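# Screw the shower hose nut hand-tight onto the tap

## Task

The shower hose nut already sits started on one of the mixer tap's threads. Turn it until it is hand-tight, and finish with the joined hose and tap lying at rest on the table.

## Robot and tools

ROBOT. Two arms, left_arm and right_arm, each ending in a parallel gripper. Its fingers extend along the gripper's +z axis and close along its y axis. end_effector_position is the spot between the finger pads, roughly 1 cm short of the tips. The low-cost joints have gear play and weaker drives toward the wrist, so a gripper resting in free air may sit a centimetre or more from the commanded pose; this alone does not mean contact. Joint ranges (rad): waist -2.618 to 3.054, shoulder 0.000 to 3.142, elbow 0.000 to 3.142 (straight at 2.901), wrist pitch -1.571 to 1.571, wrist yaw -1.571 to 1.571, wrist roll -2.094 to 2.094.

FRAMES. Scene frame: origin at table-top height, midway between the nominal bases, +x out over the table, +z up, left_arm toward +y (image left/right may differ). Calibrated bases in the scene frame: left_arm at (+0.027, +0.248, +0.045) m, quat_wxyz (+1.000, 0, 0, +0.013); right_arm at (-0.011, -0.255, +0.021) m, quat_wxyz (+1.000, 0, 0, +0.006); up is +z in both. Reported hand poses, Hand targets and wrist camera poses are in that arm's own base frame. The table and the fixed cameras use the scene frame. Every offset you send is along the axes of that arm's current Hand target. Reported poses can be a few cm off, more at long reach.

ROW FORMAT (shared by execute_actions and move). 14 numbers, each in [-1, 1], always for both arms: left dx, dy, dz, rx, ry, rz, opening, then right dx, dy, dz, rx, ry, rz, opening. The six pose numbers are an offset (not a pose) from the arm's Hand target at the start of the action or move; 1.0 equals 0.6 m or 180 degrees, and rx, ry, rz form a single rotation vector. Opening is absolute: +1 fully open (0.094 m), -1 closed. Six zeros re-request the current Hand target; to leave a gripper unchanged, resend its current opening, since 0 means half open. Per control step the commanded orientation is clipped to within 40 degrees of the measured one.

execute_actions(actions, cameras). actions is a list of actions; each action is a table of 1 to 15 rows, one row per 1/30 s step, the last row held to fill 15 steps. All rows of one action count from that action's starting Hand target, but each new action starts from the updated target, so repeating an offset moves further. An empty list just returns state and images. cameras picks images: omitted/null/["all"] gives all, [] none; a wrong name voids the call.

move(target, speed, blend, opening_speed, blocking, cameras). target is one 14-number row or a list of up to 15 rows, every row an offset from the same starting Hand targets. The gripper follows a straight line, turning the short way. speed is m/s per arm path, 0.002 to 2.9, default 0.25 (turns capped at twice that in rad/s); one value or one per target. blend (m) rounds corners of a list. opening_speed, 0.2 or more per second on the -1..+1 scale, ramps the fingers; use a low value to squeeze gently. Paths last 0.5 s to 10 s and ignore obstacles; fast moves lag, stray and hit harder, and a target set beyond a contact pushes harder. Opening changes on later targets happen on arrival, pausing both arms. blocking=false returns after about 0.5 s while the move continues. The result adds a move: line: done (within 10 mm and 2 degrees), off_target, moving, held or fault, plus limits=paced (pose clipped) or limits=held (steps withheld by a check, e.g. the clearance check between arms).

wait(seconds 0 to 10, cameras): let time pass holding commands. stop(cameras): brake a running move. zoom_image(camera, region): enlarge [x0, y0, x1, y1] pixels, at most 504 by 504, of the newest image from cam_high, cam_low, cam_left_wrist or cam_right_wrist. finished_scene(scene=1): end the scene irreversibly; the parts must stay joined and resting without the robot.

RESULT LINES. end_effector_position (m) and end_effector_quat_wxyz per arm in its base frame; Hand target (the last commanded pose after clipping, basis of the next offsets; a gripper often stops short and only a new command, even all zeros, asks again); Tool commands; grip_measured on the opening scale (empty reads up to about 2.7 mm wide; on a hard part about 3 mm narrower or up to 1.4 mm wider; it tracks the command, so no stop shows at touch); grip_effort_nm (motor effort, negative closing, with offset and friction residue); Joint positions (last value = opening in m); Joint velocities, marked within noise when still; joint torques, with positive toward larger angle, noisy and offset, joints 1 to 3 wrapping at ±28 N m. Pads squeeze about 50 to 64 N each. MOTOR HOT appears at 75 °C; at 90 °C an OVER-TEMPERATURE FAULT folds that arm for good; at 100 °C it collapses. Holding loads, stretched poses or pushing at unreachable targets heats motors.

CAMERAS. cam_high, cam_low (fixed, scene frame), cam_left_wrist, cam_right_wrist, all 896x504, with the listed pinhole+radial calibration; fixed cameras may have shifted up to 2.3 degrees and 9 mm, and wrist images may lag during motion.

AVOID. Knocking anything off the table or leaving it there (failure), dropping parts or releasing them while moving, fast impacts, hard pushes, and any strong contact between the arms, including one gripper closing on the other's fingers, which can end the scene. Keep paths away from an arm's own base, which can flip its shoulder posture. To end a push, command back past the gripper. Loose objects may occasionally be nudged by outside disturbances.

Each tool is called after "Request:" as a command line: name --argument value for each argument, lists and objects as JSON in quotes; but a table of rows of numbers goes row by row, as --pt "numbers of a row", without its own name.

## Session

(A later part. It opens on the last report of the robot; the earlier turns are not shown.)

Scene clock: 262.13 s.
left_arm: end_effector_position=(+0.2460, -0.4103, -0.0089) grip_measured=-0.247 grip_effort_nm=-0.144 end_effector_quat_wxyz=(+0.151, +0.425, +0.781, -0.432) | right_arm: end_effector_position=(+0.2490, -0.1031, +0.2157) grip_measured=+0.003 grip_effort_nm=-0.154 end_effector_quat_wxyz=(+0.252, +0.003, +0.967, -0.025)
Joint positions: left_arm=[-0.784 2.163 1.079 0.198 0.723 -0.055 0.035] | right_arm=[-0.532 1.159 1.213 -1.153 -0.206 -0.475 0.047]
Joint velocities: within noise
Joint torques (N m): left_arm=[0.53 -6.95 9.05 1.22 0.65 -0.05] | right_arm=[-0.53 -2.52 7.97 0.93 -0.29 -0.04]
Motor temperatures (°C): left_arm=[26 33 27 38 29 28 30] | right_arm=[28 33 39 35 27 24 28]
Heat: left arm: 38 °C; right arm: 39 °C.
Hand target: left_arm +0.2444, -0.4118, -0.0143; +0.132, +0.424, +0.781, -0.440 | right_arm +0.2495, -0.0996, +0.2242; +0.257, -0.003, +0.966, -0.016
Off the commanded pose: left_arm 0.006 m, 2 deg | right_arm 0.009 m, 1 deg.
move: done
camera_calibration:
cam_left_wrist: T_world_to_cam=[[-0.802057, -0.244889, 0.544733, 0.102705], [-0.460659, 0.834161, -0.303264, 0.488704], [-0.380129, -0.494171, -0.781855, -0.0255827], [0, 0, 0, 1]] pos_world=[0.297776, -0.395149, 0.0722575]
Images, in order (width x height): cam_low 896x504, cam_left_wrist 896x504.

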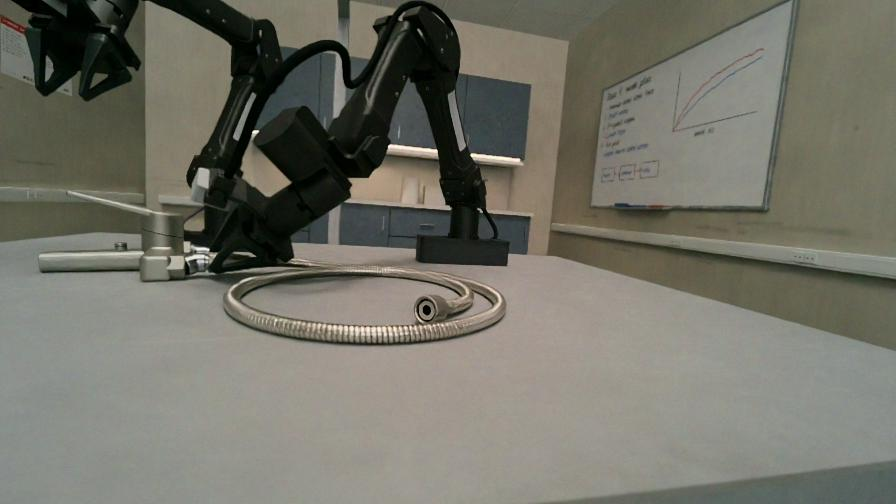

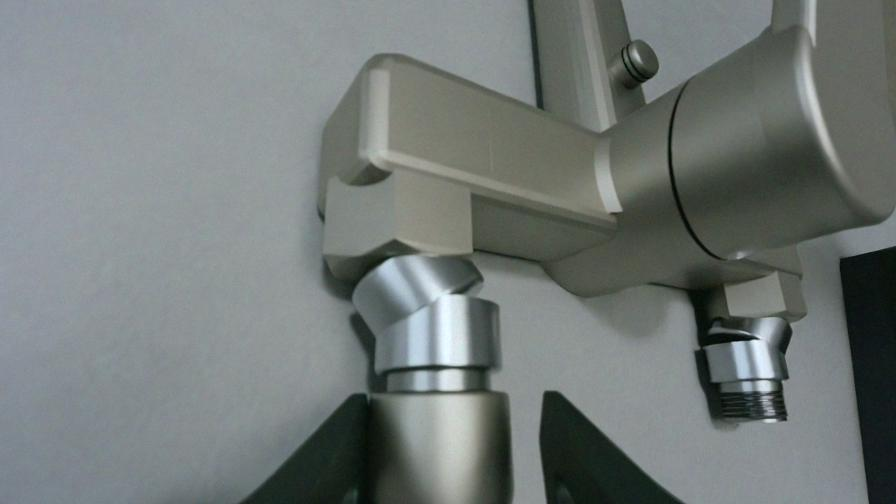

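Request:
move --pt "0 0.005 0 0 0 0 -0.25 0 0 0 0 0 0 0" --pt "0 0.005 0 0 0 0 -0.85 0 0 0 0 0 0 0" --pt "0 0.005 0 -0.3143 0 0.3143 -0.85 0 0 0 0 0 0 0" --speed 0.35 --cameras '["cam_left_wrist","cam_low"]'

Request:
zoom_image --camera "cam_low" --region '[120, 180, 340, 300]'

Scene clock: 278.00 s.
left_arm: end_effector_position=(+0.2428, -0.4128, -0.0145) grip_measured=-0.428 grip_effort_nm=-1.028 end_effector_quat_wxyz=(+0.483, +0.621, +0.614, +0.062) | right_arm: end_effector_position=(+0.2490, -0.1031, +0.2157) grip_measured=+0.003 grip_effort_nm=-0.149 end_effector_quat_wxyz=(+0.252, +0.003, +0.967, -0.025)
Joint positions: left_arm=[-1.206 2.142 0.84 0.677 -0.455 0.611 0.027] | right_arm=[-0.532 1.159 1.213 -1.153 -0.206 -0.475 0.047]
Joint velocities: within noise
Joint torques (N m): left_arm=[-0.28 -6.49 5.11 2.29 -0.49 0.29] | right_arm=[-0.51 -2.55 7.92 0.94 -0.27 -0.02]
Motor temperatures (°C): left_arm=[26 33 27 38 29 28 30] | right_arm=[28 33 39 35 27 24 28]
Heat: left arm: 38 °C; right arm: 39 °C.
Hand target: left_arm +0.2468, -0.4110, -0.0160; +0.494, +0.620, +0.605, +0.078 | right_arm +0.2495, -0.0996, +0.2242; +0.257, -0.003, +0.966, -0.016
Off the commanded pose: left_arm 0.005 m, 2 deg | right_arm 0.009 m, 1 deg.
move: done
camera_calibration:
cam_left_wrist: T_world_to_cam=[[-0.708458, -0.200887, -0.676559, 0.0803497], [-0.0625699, 0.972737, -0.223309, 0.449372], [0.702974, -0.115873, -0.701713, -0.138025], [0, 0, 0, 1]] pos_world=[0.18207, -0.436974, 0.0578564]
Images, in order (width x height): cam_low 896x504, cam_left_wrist 896x504.

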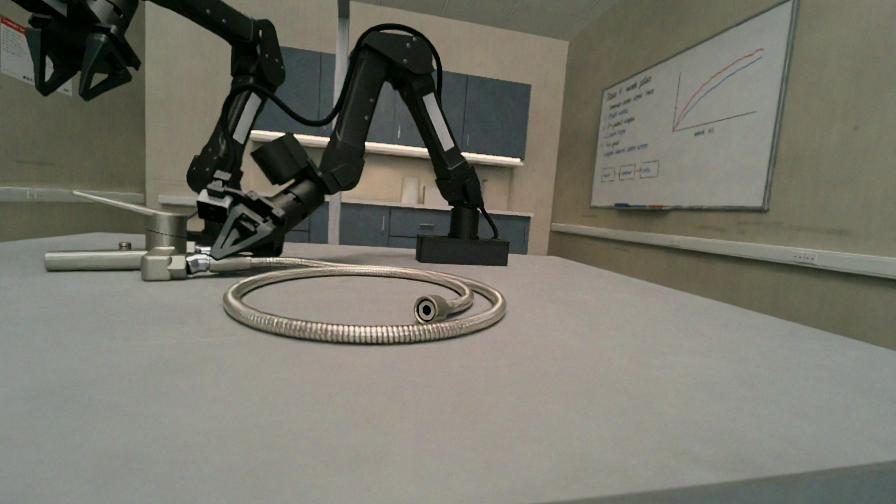

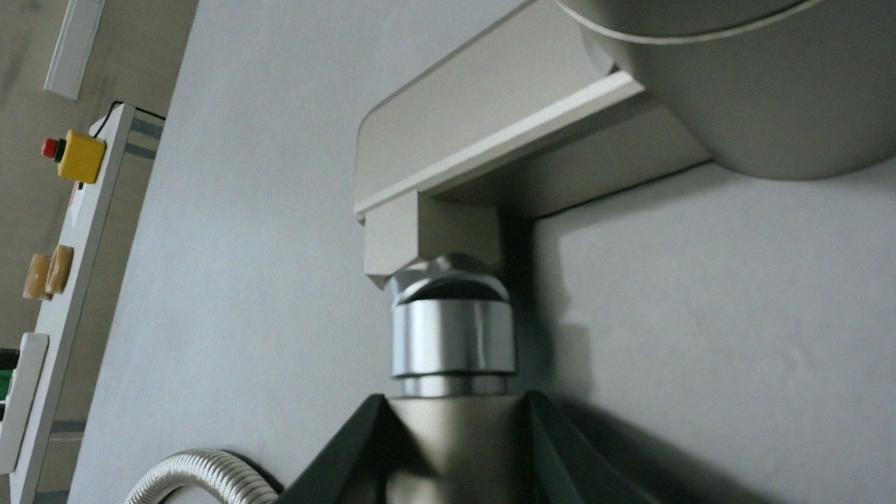

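Scaled by 2.291 from the camera's 896x504 image, which has a finer 1280x720 frame.

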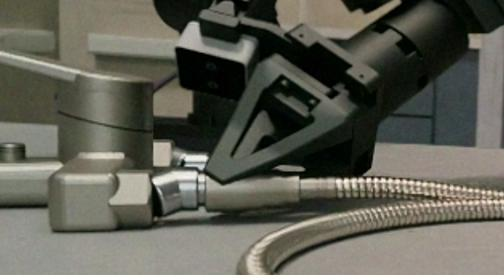

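Request:
move --pt "0 0 0 0 0 0 -0.2 0 0 0 0 0 0 0" --pt "0 0 0 0.3143 0 -0.3143 -0.2 0 0 0 0 0 0 0" --pt "0 0 0 0.3143 0 -0.3143 -0.85 0 0 0 0 0 0 0" --pt "0 0 0 0 0 0 -0.85 0 0 0 0 0 0 0" --speed 0.6 --cameras '["cam_left_wrist","cam_low"]'

Scene clock: 295.80 s.
left_arm: end_effector_position=(+0.2427, -0.4145, -0.0129) grip_measured=-0.430 grip_effort_nm=-1.028 end_effector_quat_wxyz=(+0.487, +0.617, +0.616, +0.057) | right_arm: end_effector_position=(+0.2490, -0.1031, +0.2157) grip_measured=+0.003 grip_effort_nm=-0.154 end_effector_quat_wxyz=(+0.252, +0.003, +0.967, -0.025)
Joint positions: left_arm=[-1.206 2.142 0.84 0.686 -0.45 0.604 0.027] | right_arm=[-0.532 1.159 1.213 -1.153 -0.206 -0.475 0.047]
Joint velocities: within noise
Joint torques (N m): left_arm=[-0.28 -6.5 5.08 2.22 -0.51 0.34] | right_arm=[-0.47 -2.54 7.94 0.94 -0.28 -0.03]
Motor temperatures (°C): left_arm=[26 34 27 40 29 28 31] | right_arm=[28 32 39 35 27 24 28]
Heat: left arm: 40 °C; right arm: 39 °C.
Hand target: left_arm +0.2468, -0.4110, -0.0160; +0.494, +0.620, +0.605, +0.078 | right_arm +0.2495, -0.0996, +0.2242; +0.257, -0.003, +0.966, -0.016
Off the commanded pose: left_arm 0.006 m, 3 deg | right_arm 0.009 m, 1 deg.
move: off_target (left_arm)
camera_calibration:
cam_left_wrist: T_world_to_cam=[[-0.710619, -0.210941, -0.671212, 0.077308], [-0.0635708, 0.969346, -0.237332, 0.450008], [0.7007, -0.125983, -0.702245, -0.140764], [0, 0, 0, 1]] pos_world=[0.182177, -0.43764, 0.0598407]
Images, in order (width x height): cam_low 896x504, cam_left_wrist 896x504.

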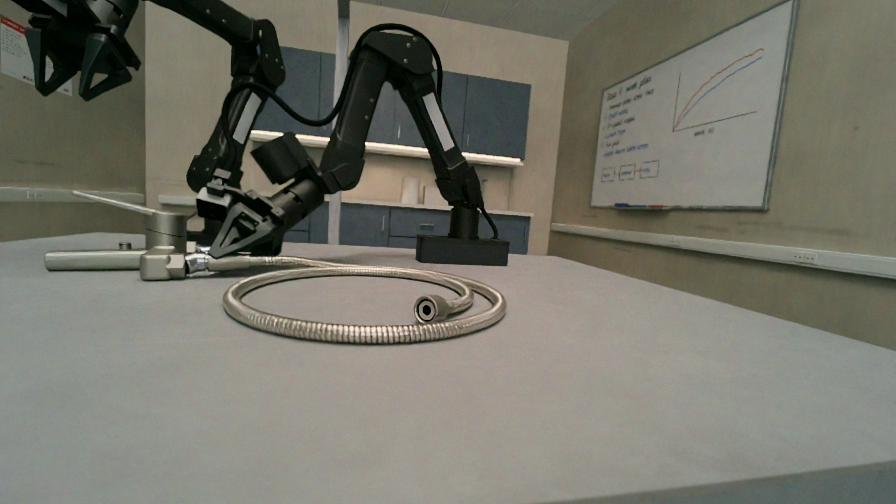

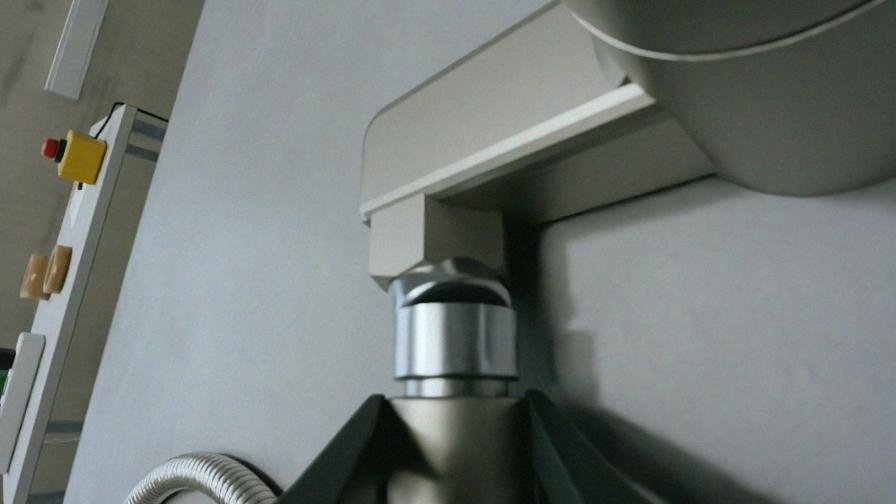

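Request:
move --pt "0 0 0 0 0 0 -0.2 0 0 0 0 0 0 0" --pt "0 0 0 0.3143 0 -0.3143 -0.2 0 0 0 0 0 0 0" --pt "0 0 0 0.3143 0 -0.3143 -0.85 0 0 0 0 0 0 0" --pt "0 0 0 0 0 0 -0.85 0 0 0 0 0 0 0" --pt "0 0 0 0 0 0 -0.2 0 0 0 0 0 0 0" --pt "0 0 0 0.3143 0 -0.3143 -0.2 0 0 0 0 0 0 0" --pt "0 0 0 0.3143 0 -0.3143 -0.85 0 0 0 0 0 0 0" --pt "0 0 0 0 0 0 -0.85 0 0 0 0 0 0 0" --speed 0.75 --cameras '["cam_left_wrist"]'

Scene clock: 315.73 s.
left_arm: end_effector_position=(+0.2502, -0.4085, -0.0101) grip_measured=-0.203 grip_effort_nm=0.134 end_effector_quat_wxyz=(+0.152, +0.424, +0.781, -0.433) | right_arm: end_effector_position=(+0.2490, -0.1031, +0.2157) grip_measured=+0.003 grip_effort_nm=-0.149 end_effector_quat_wxyz=(+0.252, +0.003, +0.967, -0.025)
Joint positions: left_arm=[-0.773 2.171 1.085 0.197 0.729 -0.048 0.037] | right_arm=[-0.532 1.159 1.213 -1.153 -0.206 -0.475 0.047]
Joint velocities: within noise
Joint torques (N m): left_arm=[0.31 -6.86 8.99 1.23 0.65 -0.03] | right_arm=[-0.49 -2.55 7.94 0.94 -0.28 -0.03]
Motor temperatures (°C): left_arm=[26 34 27 41 29 28 31] | right_arm=[28 32 39 34 27 24 28]
Heat: left arm: 41 °C; right arm: 39 °C.
Hand target: left_arm +0.2468, -0.4110, -0.0160; +0.132, +0.424, +0.781, -0.440 (not the last commanded pose) | right_arm +0.2495, -0.0996, +0.2242; +0.257, -0.003, +0.966, -0.016
Tool commands: left_gripper/opening=-0.2 right_gripper/opening=+0.0
Off the commanded pose: left_arm 0.007 m, 78 deg | right_arm 0.009 m, 1 deg.
move: off_target (left_arm; path cut at 10 s); path passed 6 of 8 targets; target 7's new opening was not sent; target 5's new opening was sent with left_arm's hand 0.007 m and 3 deg from that target
camera_calibration:
cam_left_wrist: T_world_to_cam=[[-0.800906, -0.246524, 0.545688, 0.106237], [-0.463654, 0.831999, -0.304636, 0.488633], [-0.378911, -0.496995, -0.780655, -0.0255314], [0, 0, 0, 1]] pos_world=[0.301968, -0.393041, 0.0709517]
Images, in order (width x height): cam_left_wrist 896x504.

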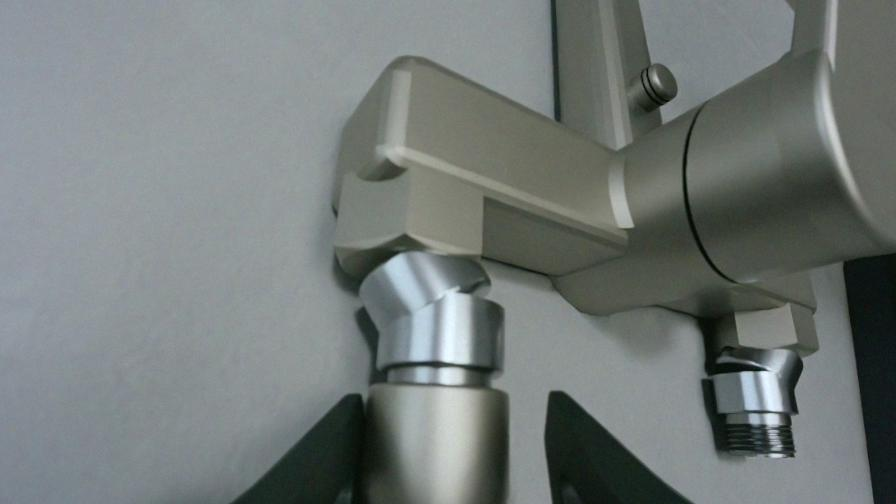

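Request:
move --pt "0 0.003 0 0 0 0 -0.85 0 0 0 0 0 0 0" --pt "0 0.003 0 -0.3143 0 0.3143 -0.85 0 0 0 0 0 0 0" --pt "0 0.003 0 -0.3143 0 0.3143 -0.2 0 0 0 0 0 0 0" --pt "0 0.003 0 0 0 0 -0.2 0 0 0 0 0 0 0" --pt "0 0.003 0 0 0 0 -0.85 0 0 0 0 0 0 0" --pt "0 0.003 0 -0.3143 0 0.3143 -0.85 0 0 0 0 0 0 0" --speed 0.8 --cameras '["cam_left_wrist","cam_low"]'

Scene clock: 334.50 s.
left_arm: end_effector_position=(+0.2438, -0.4147, -0.0135) grip_measured=-0.426 grip_effort_nm=-1.023 end_effector_quat_wxyz=(+0.487, +0.615, +0.618, +0.053) | right_arm: end_effector_position=(+0.2490, -0.1031, +0.2157) grip_measured=+0.003 grip_effort_nm=-0.154 end_effector_quat_wxyz=(+0.252, +0.003, +0.967, -0.025)
Joint positions: left_arm=[-1.201 2.145 0.84 0.692 -0.443 0.599 0.027] | right_arm=[-0.532 1.159 1.213 -1.153 -0.206 -0.475 0.047]
Joint velocities: within noise
Joint torques (N m): left_arm=[-0.18 -6.48 5.12 2.21 -0.56 0.43] | right_arm=[-0.53 -2.55 7.94 0.94 -0.29 -0.03]
Motor temperatures (°C): left_arm=[26 34 27 39 29 28 31] | right_arm=[28 32 39 34 27 24 28]
Heat: left arm: 39 °C; right arm: 39 °C.
Hand target: left_arm +0.2482, -0.4106, -0.0170; +0.494, +0.620, +0.605, +0.078 | right_arm +0.2495, -0.0996, +0.2242; +0.257, -0.003, +0.966, -0.016
Off the commanded pose: left_arm 0.007 m, 3 deg | right_arm 0.009 m, 1 deg.
move: off_target (left_arm); target 3's new opening was sent with left_arm's hand 0.007 m and 3 deg from that target; target 5's new opening was sent with left_arm's hand 0.007 m and 3 deg from that target
camera_calibration:
cam_left_wrist: T_world_to_cam=[[-0.714079, -0.216555, -0.665729, 0.0763225], [-0.0656403, 0.967475, -0.244303, 0.449679], [0.696981, -0.130753, -0.705068, -0.143004], [0, 0, 0, 1]] pos_world=[0.183688, -0.437224, 0.0598404]
Images, in order (width x height): cam_low 896x504, cam_left_wrist 896x504.

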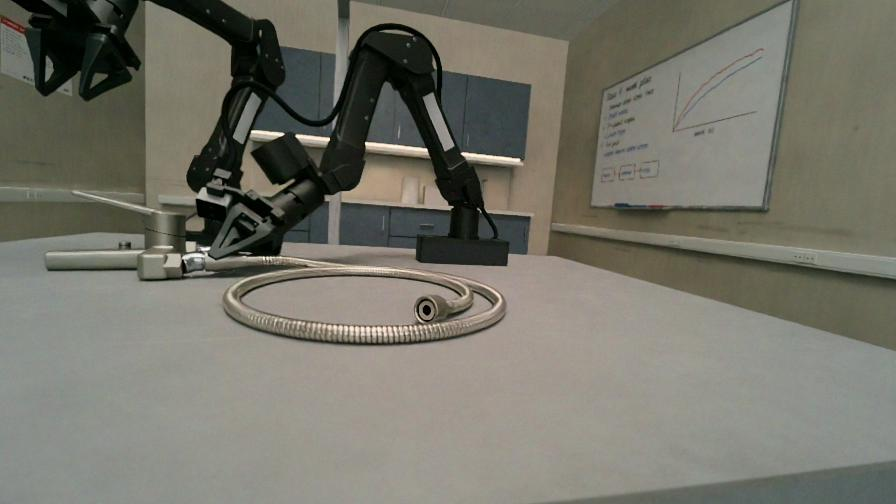

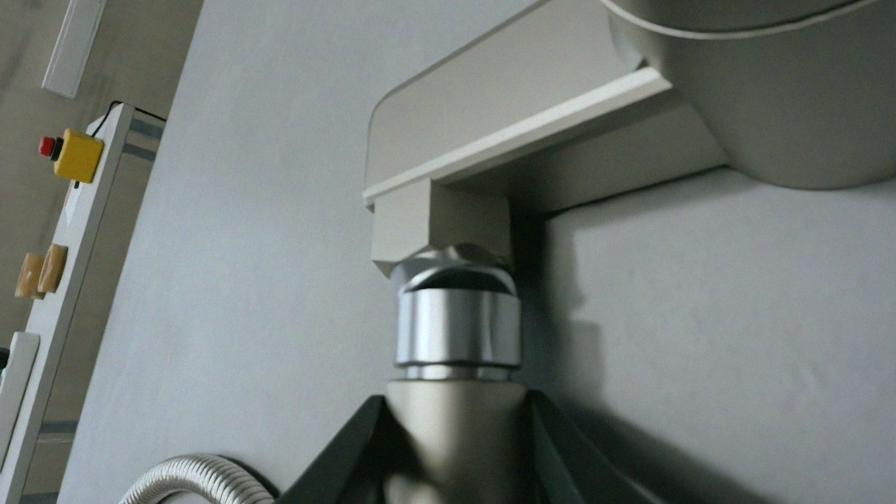

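Request:
move --pt "0 0 0 0 0 0 -0.2 0 0 0 0 0 0 0" --pt "-0.0018 0 0.0018 0.3535 0 -0.3535 -0.2 0 0 0 0 0 0 0" --pt "-0.0018 0 0.0018 0.3535 0 -0.3535 -0.85 0 0 0 0 0 0 0" --pt "-0.0018 0 0.0018 0 0 0 -0.85 0 0 0 0 0 0 0" --pt "-0.0018 0 0.0018 0 0 0 -0.2 0 0 0 0 0 0 0" --pt "-0.0018 0 0.0018 0.3535 0 -0.3535 -0.2 0 0 0 0 0 0 0" --speed 0.8 --cameras '["cam_left_wrist","cam_low"]'

Scene clock: 353.43 s.
left_arm: end_effector_position=(+0.2578, -0.4125, -0.0055) grip_measured=-0.203 grip_effort_nm=0.134 end_effector_quat_wxyz=(+0.114, +0.387, +0.774, -0.488) | right_arm: end_effector_position=(+0.2490, -0.1031, +0.2157) grip_measured=+0.003 grip_effort_nm=-0.154 end_effector_quat_wxyz=(+0.252, +0.003, +0.967, -0.025)
Joint positions: left_arm=[-0.732 2.232 1.142 0.214 0.866 -0.136 0.037] | right_arm=[-0.532 1.159 1.213 -1.153 -0.206 -0.475 0.047]
Joint velocities: within noise
Joint torques (N m): left_arm=[0.31 -6.8 8.35 1.09 0.8 -0.14] | right_arm=[-0.53 -2.52 7.95 0.94 -0.29 -0.03]
Motor temperatures (°C): left_arm=[26 34 27 39 29 28 31] | right_arm=[28 32 39 34 27 24 28]
Heat: left arm: 39 °C; right arm: 39 °C.
Hand target: left_arm +0.2486, -0.4120, -0.0170; +0.078, +0.382, +0.777, -0.494 | right_arm +0.2495, -0.0996, +0.2242; +0.257, -0.003, +0.966, -0.016
Off the commanded pose: left_arm 0.015 m, 4 deg | right_arm 0.009 m, 1 deg.
move: off_target (left_arm); target 3's new opening was sent with left_arm's hand 0.014 m and 4 deg from that target; target 5's new opening was sent with left_arm's hand 0.011 m and 3 deg from that target
camera_calibration:
cam_left_wrist: T_world_to_cam=[[-0.71844, -0.204951, 0.664709, 0.105283], [-0.50599, 0.809708, -0.297232, 0.498543], [-0.477302, -0.54988, -0.68543, -0.0169293], [0, 0, 0, 1]] pos_world=[0.319817, -0.391406, 0.0665962]
Images, in order (width x height): cam_low 896x504, cam_left_wrist 896x504.

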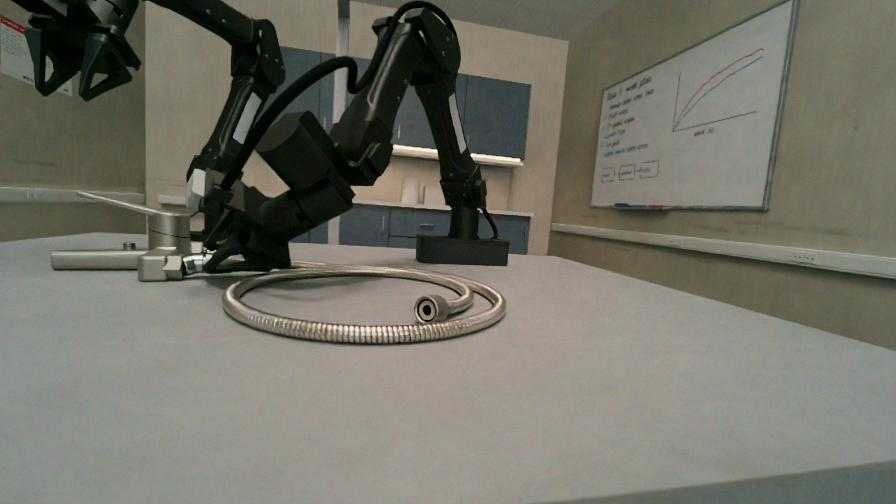

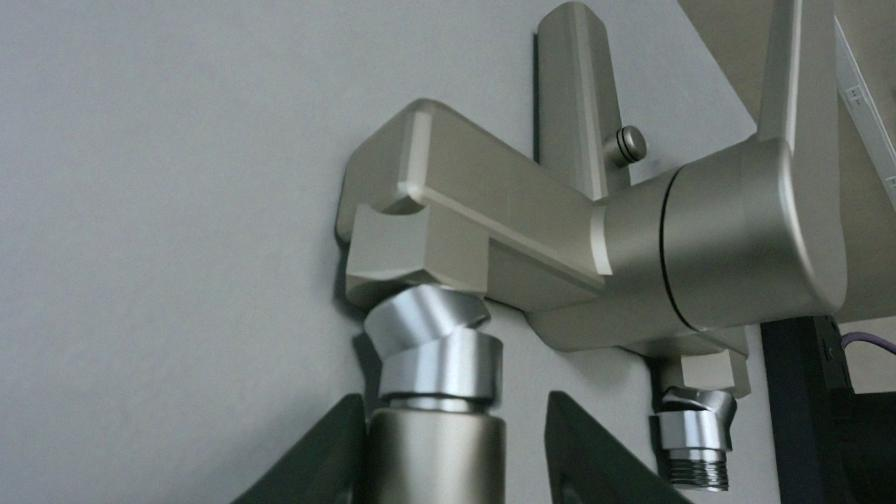

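Request:
move --pt "0 0.004 0 -0.0393 0 0.0393 -0.2 0 0 0 0 0 0 0" --pt "0 0.004 0 -0.0393 0 0.0393 -0.85 0 0 0 0 0 0 0" --pt "0 0 0 -0.3535 0 0.3535 -0.85 0 0 0 0 0 0 0" --pt "0 0 0 -0.3535 0 0.3535 -0.2 0 0 0 0 0 0 0" --pt "-0.0018 0.004 0.0018 -0.0393 0 0.0393 -0.2 0 0 0 0 0 0 0" --pt "-0.0018 0.004 0.0018 -0.0393 0 0.0393 -0.85 0 0 0 0 0 0 0" --pt "-0.0018 0 0.0018 -0.3535 0 0.3535 -0.85 0 0 0 0 0 0 0" --speed 0.9 --cameras '["cam_left_wrist","cam_low"]'

Scene clock: 377.63 s.
left_arm: end_effector_position=(+0.2446, -0.4175, -0.0138) grip_measured=-0.430 grip_effort_nm=-1.033 end_effector_quat_wxyz=(+0.487, +0.614, +0.620, +0.051) | right_arm: end_effector_position=(+0.2490, -0.1031, +0.2157) grip_measured=+0.003 grip_effort_nm=-0.149 end_effector_quat_wxyz=(+0.252, +0.003, +0.967, -0.025)
Joint positions: left_arm=[-1.201 2.151 0.853 0.683 -0.441 0.591 0.027] | right_arm=[-0.532 1.159 1.213 -1.153 -0.206 -0.475 0.047]
Joint velocities: within noise
Joint torques (N m): left_arm=[-0.28 -6.57 5.18 2.22 -0.6 0.52] | right_arm=[-0.51 -2.59 7.95 0.95 -0.28 -0.03]
Motor temperatures (°C): left_arm=[26 34 27 38 29 28 31] | right_arm=[28 32 39 34 27 24 28]
Heat: left arm: 38 °C; right arm: 39 °C.
Hand target: left_arm +0.2491, -0.4135, -0.0170; +0.494, +0.620, +0.605, +0.078 | right_arm +0.2495, -0.0996, +0.2242; +0.257, -0.003, +0.966, -0.016
Off the commanded pose: left_arm 0.007 m, 4 deg | right_arm 0.009 m, 1 deg.
move: off_target (left_arm); target 4's new opening was sent with left_arm's hand 0.008 m and 4 deg from that target
camera_calibration:
cam_left_wrist: T_world_to_cam=[[-0.717147, -0.221126, -0.660911, 0.0750113], [-0.0695954, 0.966311, -0.247788, 0.452828], [0.693438, -0.131704, -0.708377, -0.143759], [0, 0, 0, 1]] pos_world=[0.184997, -0.43992, 0.0599457]
Images, in order (width x height): cam_low 896x504, cam_left_wrist 896x504.

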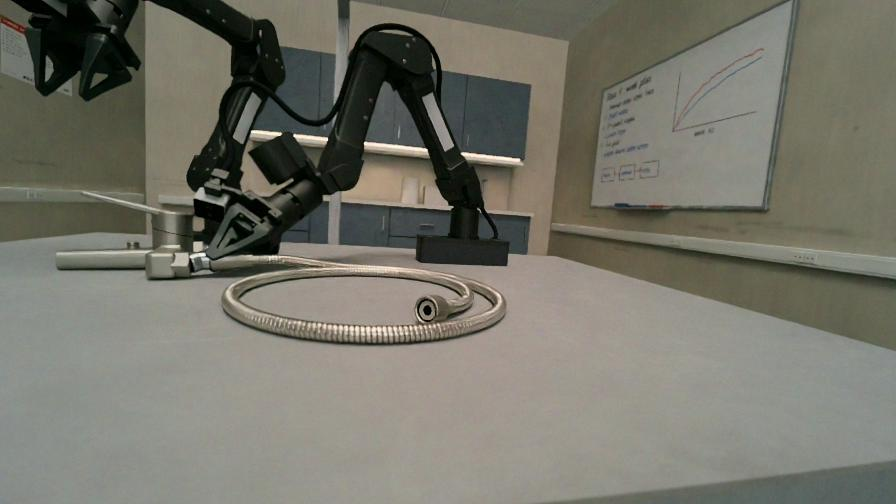

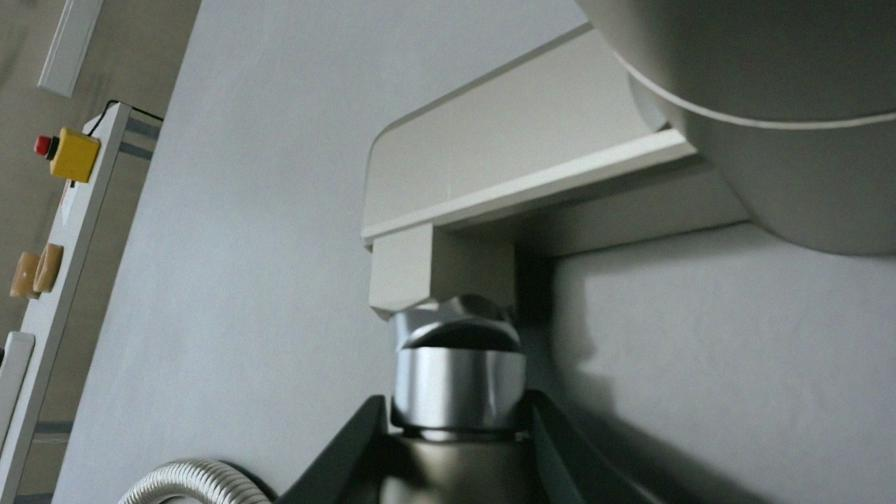

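Request:
move --pt "0 0 0 0 0 0 -0.2 0 0 0 0 0 0 0" --pt "0.0075 0.004 -0.0075 0.3143 0 -0.3143 -0.2 0 0 0 0 0 0 0" --pt "0.0075 0.004 -0.0075 0.3143 0 -0.3143 -0.85 0 0 0 0 0 0 0" --pt "0.0065 0 -0.0065 0 0 0 -0.85 0 0 0 0 0 0 0" --speed 0.9 --cameras '["cam_left_wrist"]'

Request:
zoom_image --camera "cam_left_wrist" --region '[300, 250, 600, 450]'

Scene clock: 391.67 s.
left_arm: end_effector_position=(+0.2430, -0.4121, -0.0138) grip_measured=-0.422 grip_effort_nm=-1.028 end_effector_quat_wxyz=(+0.487, +0.617, +0.616, +0.055) | right_arm: end_effector_position=(+0.2490, -0.1031, +0.2157) grip_measured=+0.003 grip_effort_nm=-0.154 end_effector_quat_wxyz=(+0.252, +0.003, +0.967, -0.025)
Joint positions: left_arm=[-1.201 2.14 0.829 0.697 -0.444 0.604 0.027] | right_arm=[-0.532 1.159 1.213 -1.153 -0.206 -0.475 0.047]
Joint velocities: within noise
Joint torques (N m): left_arm=[-0.14 -6.42 5.12 2.24 -0.53 0.38] | right_arm=[-0.5 -2.54 7.91 0.94 -0.29 -0.02]
Motor temperatures (°C): left_arm=[26 34 27 40 29 28 31] | right_arm=[28 32 39 34 27 24 28]
Heat: left arm: 40 °C; right arm: 39 °C.
Hand target: left_arm +0.2474, -0.4082, -0.0170; +0.494, +0.620, +0.605, +0.078 | right_arm +0.2495, -0.0996, +0.2242; +0.257, -0.003, +0.966, -0.016
Off the commanded pose: left_arm 0.007 m, 3 deg | right_arm 0.009 m, 1 deg.
move: off_target (left_arm); target 3's new opening was sent with left_arm's hand 0.007 m and 3 deg from that target
camera_calibration:
cam_left_wrist: T_world_to_cam=[[-0.712546, -0.212466, -0.668683, 0.0773765], [-0.0638792, 0.968735, -0.239735, 0.447206], [0.698712, -0.128107, -0.70384, -0.141664], [0, 0, 0, 1]] pos_world=[0.182684, -0.434933, 0.0592424]
Images, in order (width x height): cam_left_wrist 896x504.

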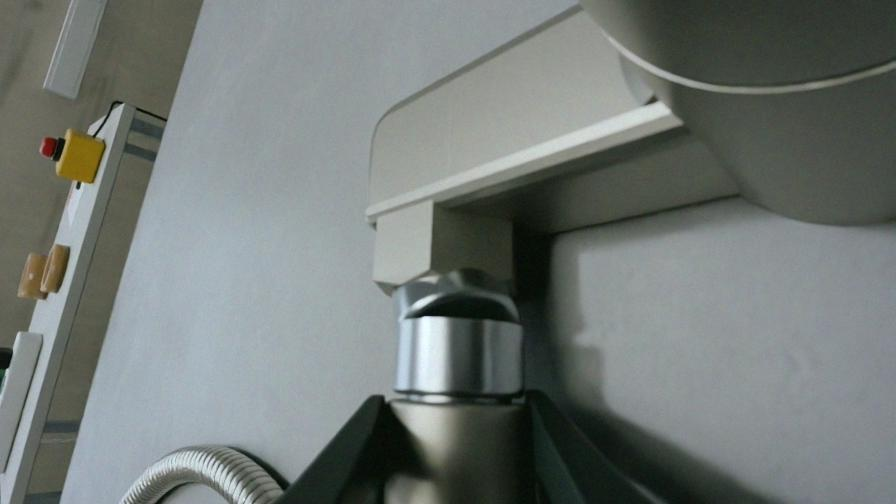

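Scaled by 1.680 from the camera's 896x504 image, which has a finer 1280x720 frame.

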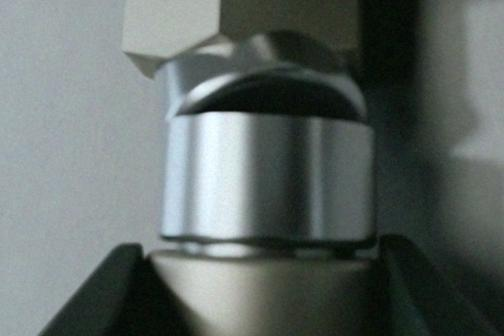

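Request:
move --pt "0 0 0 0 0 0 -0.2 0 0 0 0 0 0 0" --pt "0.0035 0.004 -0.0035 0.3143 0 -0.3143 -0.2 0 0 0 0 0 0 0" --pt "0.0035 0.004 -0.0035 0.3143 0 -0.3143 -0.85 0 0 0 0 0 0 0" --pt "0.0035 0 -0.0035 0 0 0 -0.85 0 0 0 0 0 0 0" --pt "0.0035 0 -0.0035 0 0 0 -0.2 0 0 0 0 0 0 0" --pt "0.0035 0.004 -0.0035 0.3143 0 -0.3143 -0.2 0 0 0 0 0 0 0" --speed 0.9 --cameras '["cam_left_wrist"]'

Request:
zoom_image --camera "cam_left_wrist" --region '[300, 300, 600, 500]'

Request:
move --pt "0 0 0 0 0 0 -0.85 0 0 0 0 0 0 0" --pt "0 -0.004 0 -0.3143 0 0.3143 -0.85 0 0 0 0 0 0 0" --pt "0 -0.004 0 -0.3143 0 0.3143 -0.2 0 0 0 0 0 0 0" --pt "0 0 0 0 0 0 -0.2 0 0 0 0 0 0 0" --speed 0.9 --cameras '["cam_left_wrist"]'

Request:
zoom_image --camera "cam_left_wrist" --region '[300, 300, 600, 500]'

Scene clock: 414.13 s.
left_arm: end_effector_position=(+0.2530, -0.4020, -0.0102) grip_measured=-0.202 grip_effort_nm=0.129 end_effector_quat_wxyz=(+0.154, +0.423, +0.782, -0.431) | right_arm: end_effector_position=(+0.2490, -0.1031, +0.2157) grip_measured=+0.003 grip_effort_nm=-0.154 end_effector_quat_wxyz=(+0.252, +0.003, +0.967, -0.025)
Joint positions: left_arm=[-0.758 2.162 1.073 0.191 0.732 -0.033 0.037] | right_arm=[-0.532 1.159 1.213 -1.153 -0.206 -0.475 0.047]
Joint velocities: within noise
Joint torques (N m): left_arm=[0.28 -6.76 9.03 1.18 0.7 -0.04] | right_arm=[-0.5 -2.56 7.92 0.95 -0.28 -0.04]
Motor temperatures (°C): left_arm=[26 34 27 41 29 28 31] | right_arm=[28 32 39 34 27 24 28]
Heat: left arm: 41 °C; right arm: 39 °C.
Hand target: left_arm +0.2481, -0.4049, -0.0153; +0.132, +0.424, +0.781, -0.440 | right_arm +0.2495, -0.0996, +0.2242; +0.257, -0.003, +0.966, -0.016
Off the commanded pose: left_arm 0.008 m, 3 deg | right_arm 0.009 m, 1 deg.
move: off_target (left_arm); target 3's new opening was sent with left_arm's hand 0.008 m and 3 deg from that target; target 5's new opening was sent with left_arm's hand 0.017 m and 7 deg from that target
camera_calibration:
cam_left_wrist: T_world_to_cam=[[-0.802009, -0.251551, 0.541759, 0.108327], [-0.466113, 0.830751, -0.304289, 0.484552], [-0.373523, -0.496564, -0.783521, -0.0224543], [0, 0, 0, 1]] pos_world=[0.304348, -0.386442, 0.0711631]
Images, in order (width x height): cam_left_wrist 896x504.

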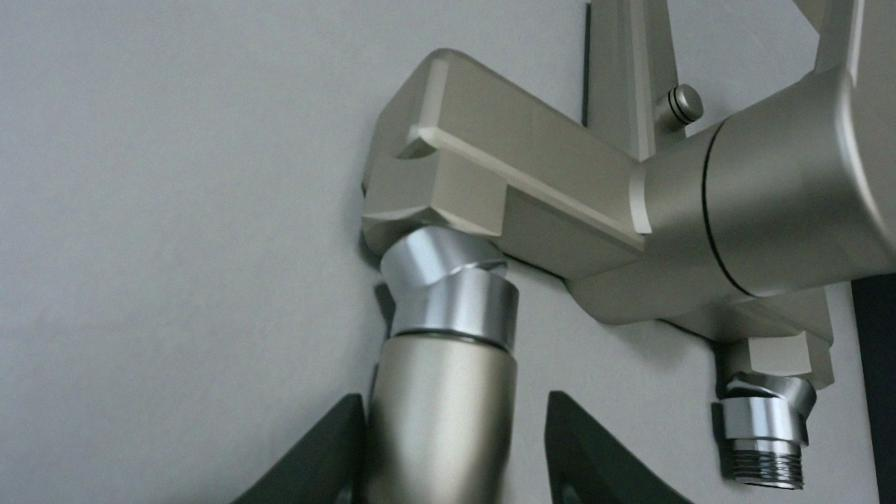

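Scaled by 1.680 from the camera's 896x504 image, which has a finer 1280x720 frame.

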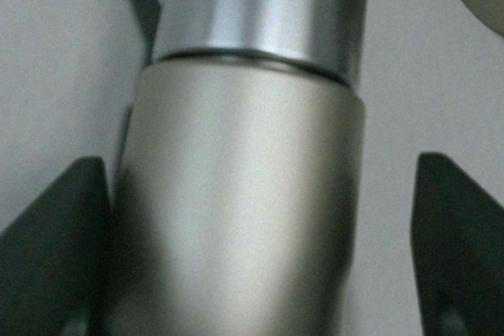

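Scene clock: 420.70 s.
left_arm: end_effector_position=(+0.2522, -0.4022, -0.0104) grip_measured=-0.202 grip_effort_nm=0.134 end_effector_quat_wxyz=(+0.154, +0.424, +0.782, -0.430) | right_arm: end_effector_position=(+0.2490, -0.1031, +0.2157) grip_measured=+0.003 grip_effort_nm=-0.154 end_effector_quat_wxyz=(+0.252, +0.003, +0.967, -0.025)
Joint positions: left_arm=[-0.759 2.162 1.073 0.189 0.732 -0.032 0.037] | right_arm=[-0.532 1.159 1.213 -1.153 -0.206 -0.475 0.047]
Joint velocities: within noise
Joint torques (N m): left_arm=[0.35 -6.89 9.1 1.21 0.74 -0.05] | right_arm=[-0.55 -2.54 7.94 0.94 -0.28 -0.03]
Motor temperatures (°C): left_arm=[26 34 27 41 29 28 31] | right_arm=[28 32 39 34 27 24 28]
Heat: left arm: 41 °C; right arm: 39 °C.
Hand target: left_arm +0.2481, -0.4049, -0.0153; +0.132, +0.424, +0.781, -0.440 | right_arm +0.2495, -0.0996, +0.2242; +0.257, -0.003, +0.966, -0.016
Off the commanded pose: left_arm 0.007 m, 3 deg | right_arm 0.009 m, 1 deg.
move: off_target (left_arm); target 3's new opening was sent with left_arm's hand 0.017 m and 7 deg from that target
camera_calibration:
cam_left_wrist: T_world_to_cam=[[-0.802652, -0.25012, 0.54147, 0.108545], [-0.464126, 0.832103, -0.30363, 0.484377], [-0.374615, -0.495019, -0.783977, -0.0221075], [0, 0, 0, 1]] pos_world=[0.303654, -0.386846, 0.0709655]
Images, in order (width x height): cam_left_wrist 896x504.

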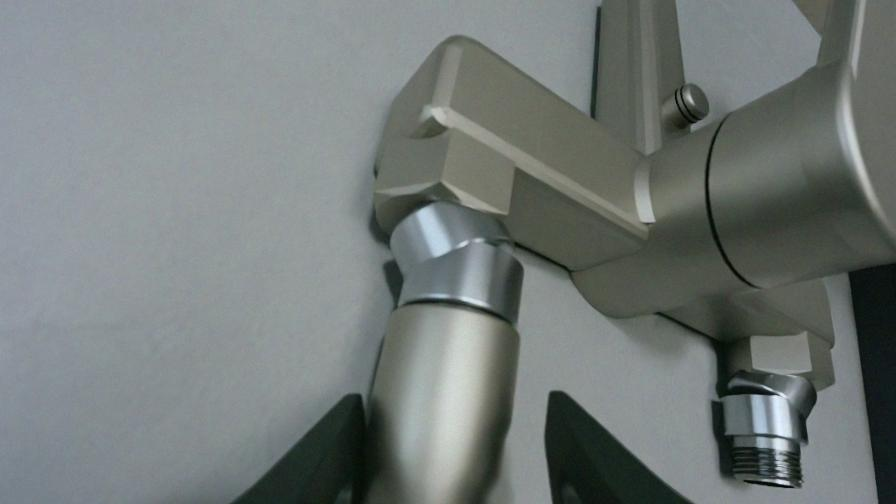

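Scaled by 1.680 from the camera's 896x504 image, which has a finer 1280x720 frame.

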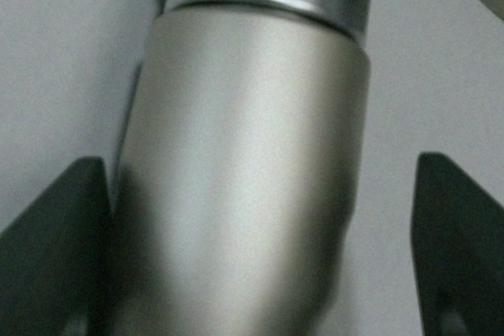

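Request:
move --target '[0,0,0,-0.1375,0,0.1375,0,0,0,0,0,0,0,0]' --speed 0.5 --cameras '["cam_left_wrist"]'

Scene clock: 449.57 s.
left_arm: end_effector_position=(+0.2447, -0.4056, -0.0253) grip_measured=-0.003 grip_effort_nm=0.149 end_effector_quat_wxyz=(+0.292, +0.540, +0.755, -0.230) | right_arm: end_effector_position=(+0.2490, -0.1031, +0.2157) grip_measured=+0.003 grip_effort_nm=-0.154 end_effector_quat_wxyz=(+0.252, +0.003, +0.967, -0.025)
Joint positions: left_arm=[-0.942 2.076 0.959 0.278 0.237 0.209 0.047] | right_arm=[-0.532 1.159 1.213 -1.153 -0.206 -0.475 0.047]
Joint velocities: within noise
Joint torques (N m): left_arm=[-0.2 -10.58 5.29 1.79 -0.11 0.1] | right_arm=[-0.53 -2.55 7.97 0.94 -0.28 -0.03]
Motor temperatures (°C): left_arm=[26 35 27 38 29 28 30] | right_arm=[28 31 40 34 27 24 28]
Heat: left arm: 38 °C; right arm: 40 °C.
Hand target: left_arm +0.2481, -0.4049, -0.0153; +0.310, +0.542, +0.748, -0.225 | right_arm +0.2495, -0.0996, +0.2242; +0.257, -0.003, +0.966, -0.016
Off the commanded pose: left_arm 0.011 m, 2 deg | right_arm 0.009 m, 1 deg.
move: off_target (left_arm)
camera_calibration:
cam_left_wrist: T_world_to_cam=[[-0.956513, -0.290037, 0.0310061, 0.118181], [-0.285136, 0.907316, -0.308991, 0.465713], [0.0614867, -0.304395, -0.950559, -0.0719818], [0, 0, 0, 1]] pos_world=[0.250259, -0.410183, 0.0718139]
Images, in order (width x height): cam_left_wrist 896x504.

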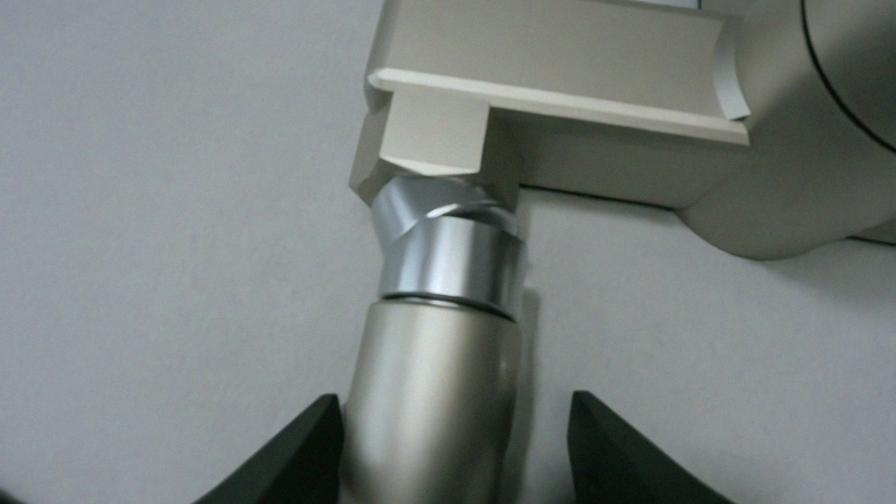

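Request:
move --target '[-0.015,0.005,-0.002,0.0314,0,0.0314,-0.1,0,0,0,0,0,0,0]' --speed 0.2 --cameras '["cam_left_wrist","cam_low","cam_high"]'

Request:
zoom_image --camera "cam_left_wrist" --region '[300, 250, 600, 450]'

Scene clock: 463.33 s.
left_arm: end_effector_position=(+0.2520, -0.4025, -0.0198) grip_measured=-0.097 grip_effort_nm=-0.149 end_effector_quat_wxyz=(+0.289, +0.585, +0.719, -0.239) | right_arm: end_effector_position=(+0.2490, -0.1031, +0.2157) grip_measured=+0.003 grip_effort_nm=-0.154 end_effector_quat_wxyz=(+0.252, +0.003, +0.967, -0.025)
Joint positions: left_arm=[-0.893 2.076 0.995 0.22 0.327 0.35 0.042] | right_arm=[-0.532 1.159 1.213 -1.153 -0.206 -0.475 0.047]
Joint velocities: within noise
Joint torques (N m): left_arm=[0.44 -9.55 9.22 1.34 0.35 0.12] | right_arm=[-0.51 -2.52 7.94 0.95 -0.28 -0.03]
Motor temperatures (°C): left_arm=[26 37 27 39 29 28 30] | right_arm=[28 31 40 34 27 24 28]
Heat: left arm: 39 °C; right arm: 40 °C.
Hand target: left_arm +0.2527, -0.4092, -0.0081; +0.293, +0.593, +0.708, -0.246 | right_arm +0.2495, -0.0996, +0.2242; +0.257, -0.003, +0.966, -0.016
Off the commanded pose: left_arm 0.013 m, 2 deg | right_arm 0.009 m, 1 deg.
move: off_target (left_arm)
camera_calibration:
cam_left_wrist: T_world_to_cam=[[-0.983509, -0.180801, 0.0046375, 0.176176], [-0.173032, 0.933163, -0.315066, 0.448748], [0.0526369, -0.310673, -0.949058, -0.0665458], [0, 0, 0, 1]] pos_world=[0.254421, -0.407576, 0.0774126]
Images, in order (width x height): cam_high 896x504, cam_low 896x504, cam_left_wrist 896x504.

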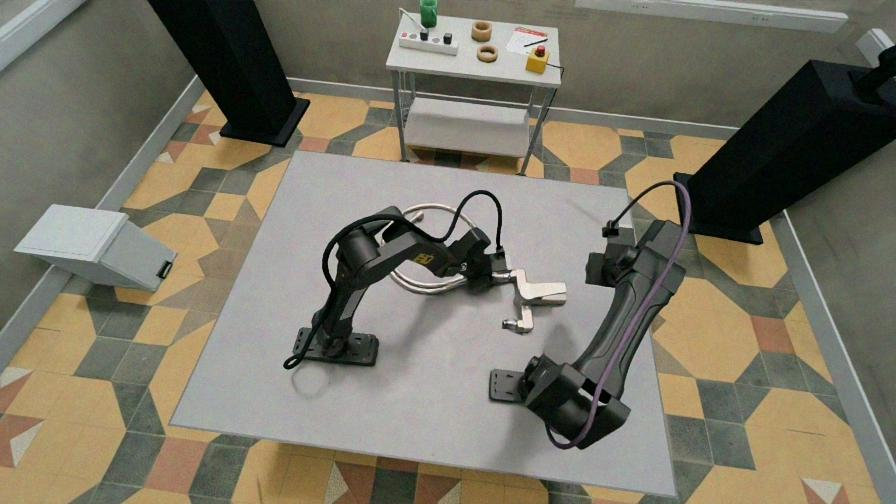

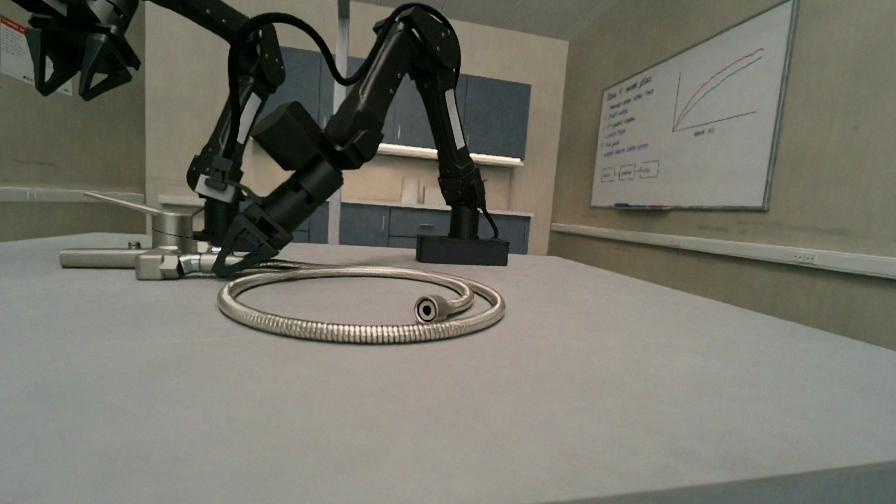

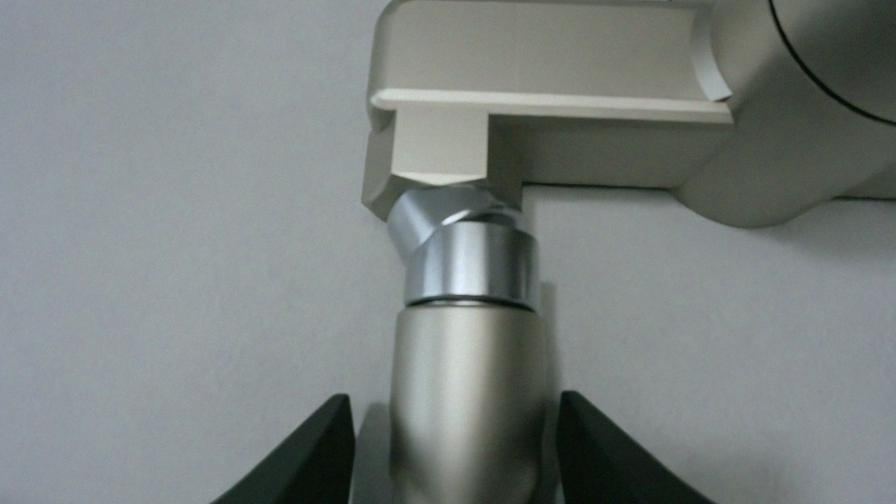

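Scaled by 1.680 from the camera's 896x504 image, which has a finer 1280x720 frame.

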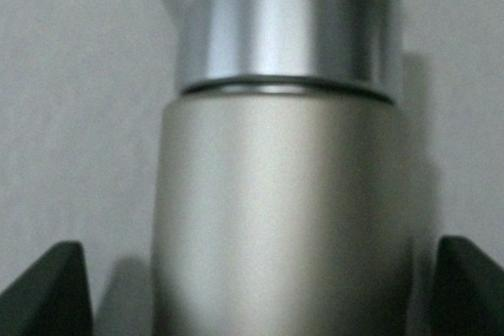

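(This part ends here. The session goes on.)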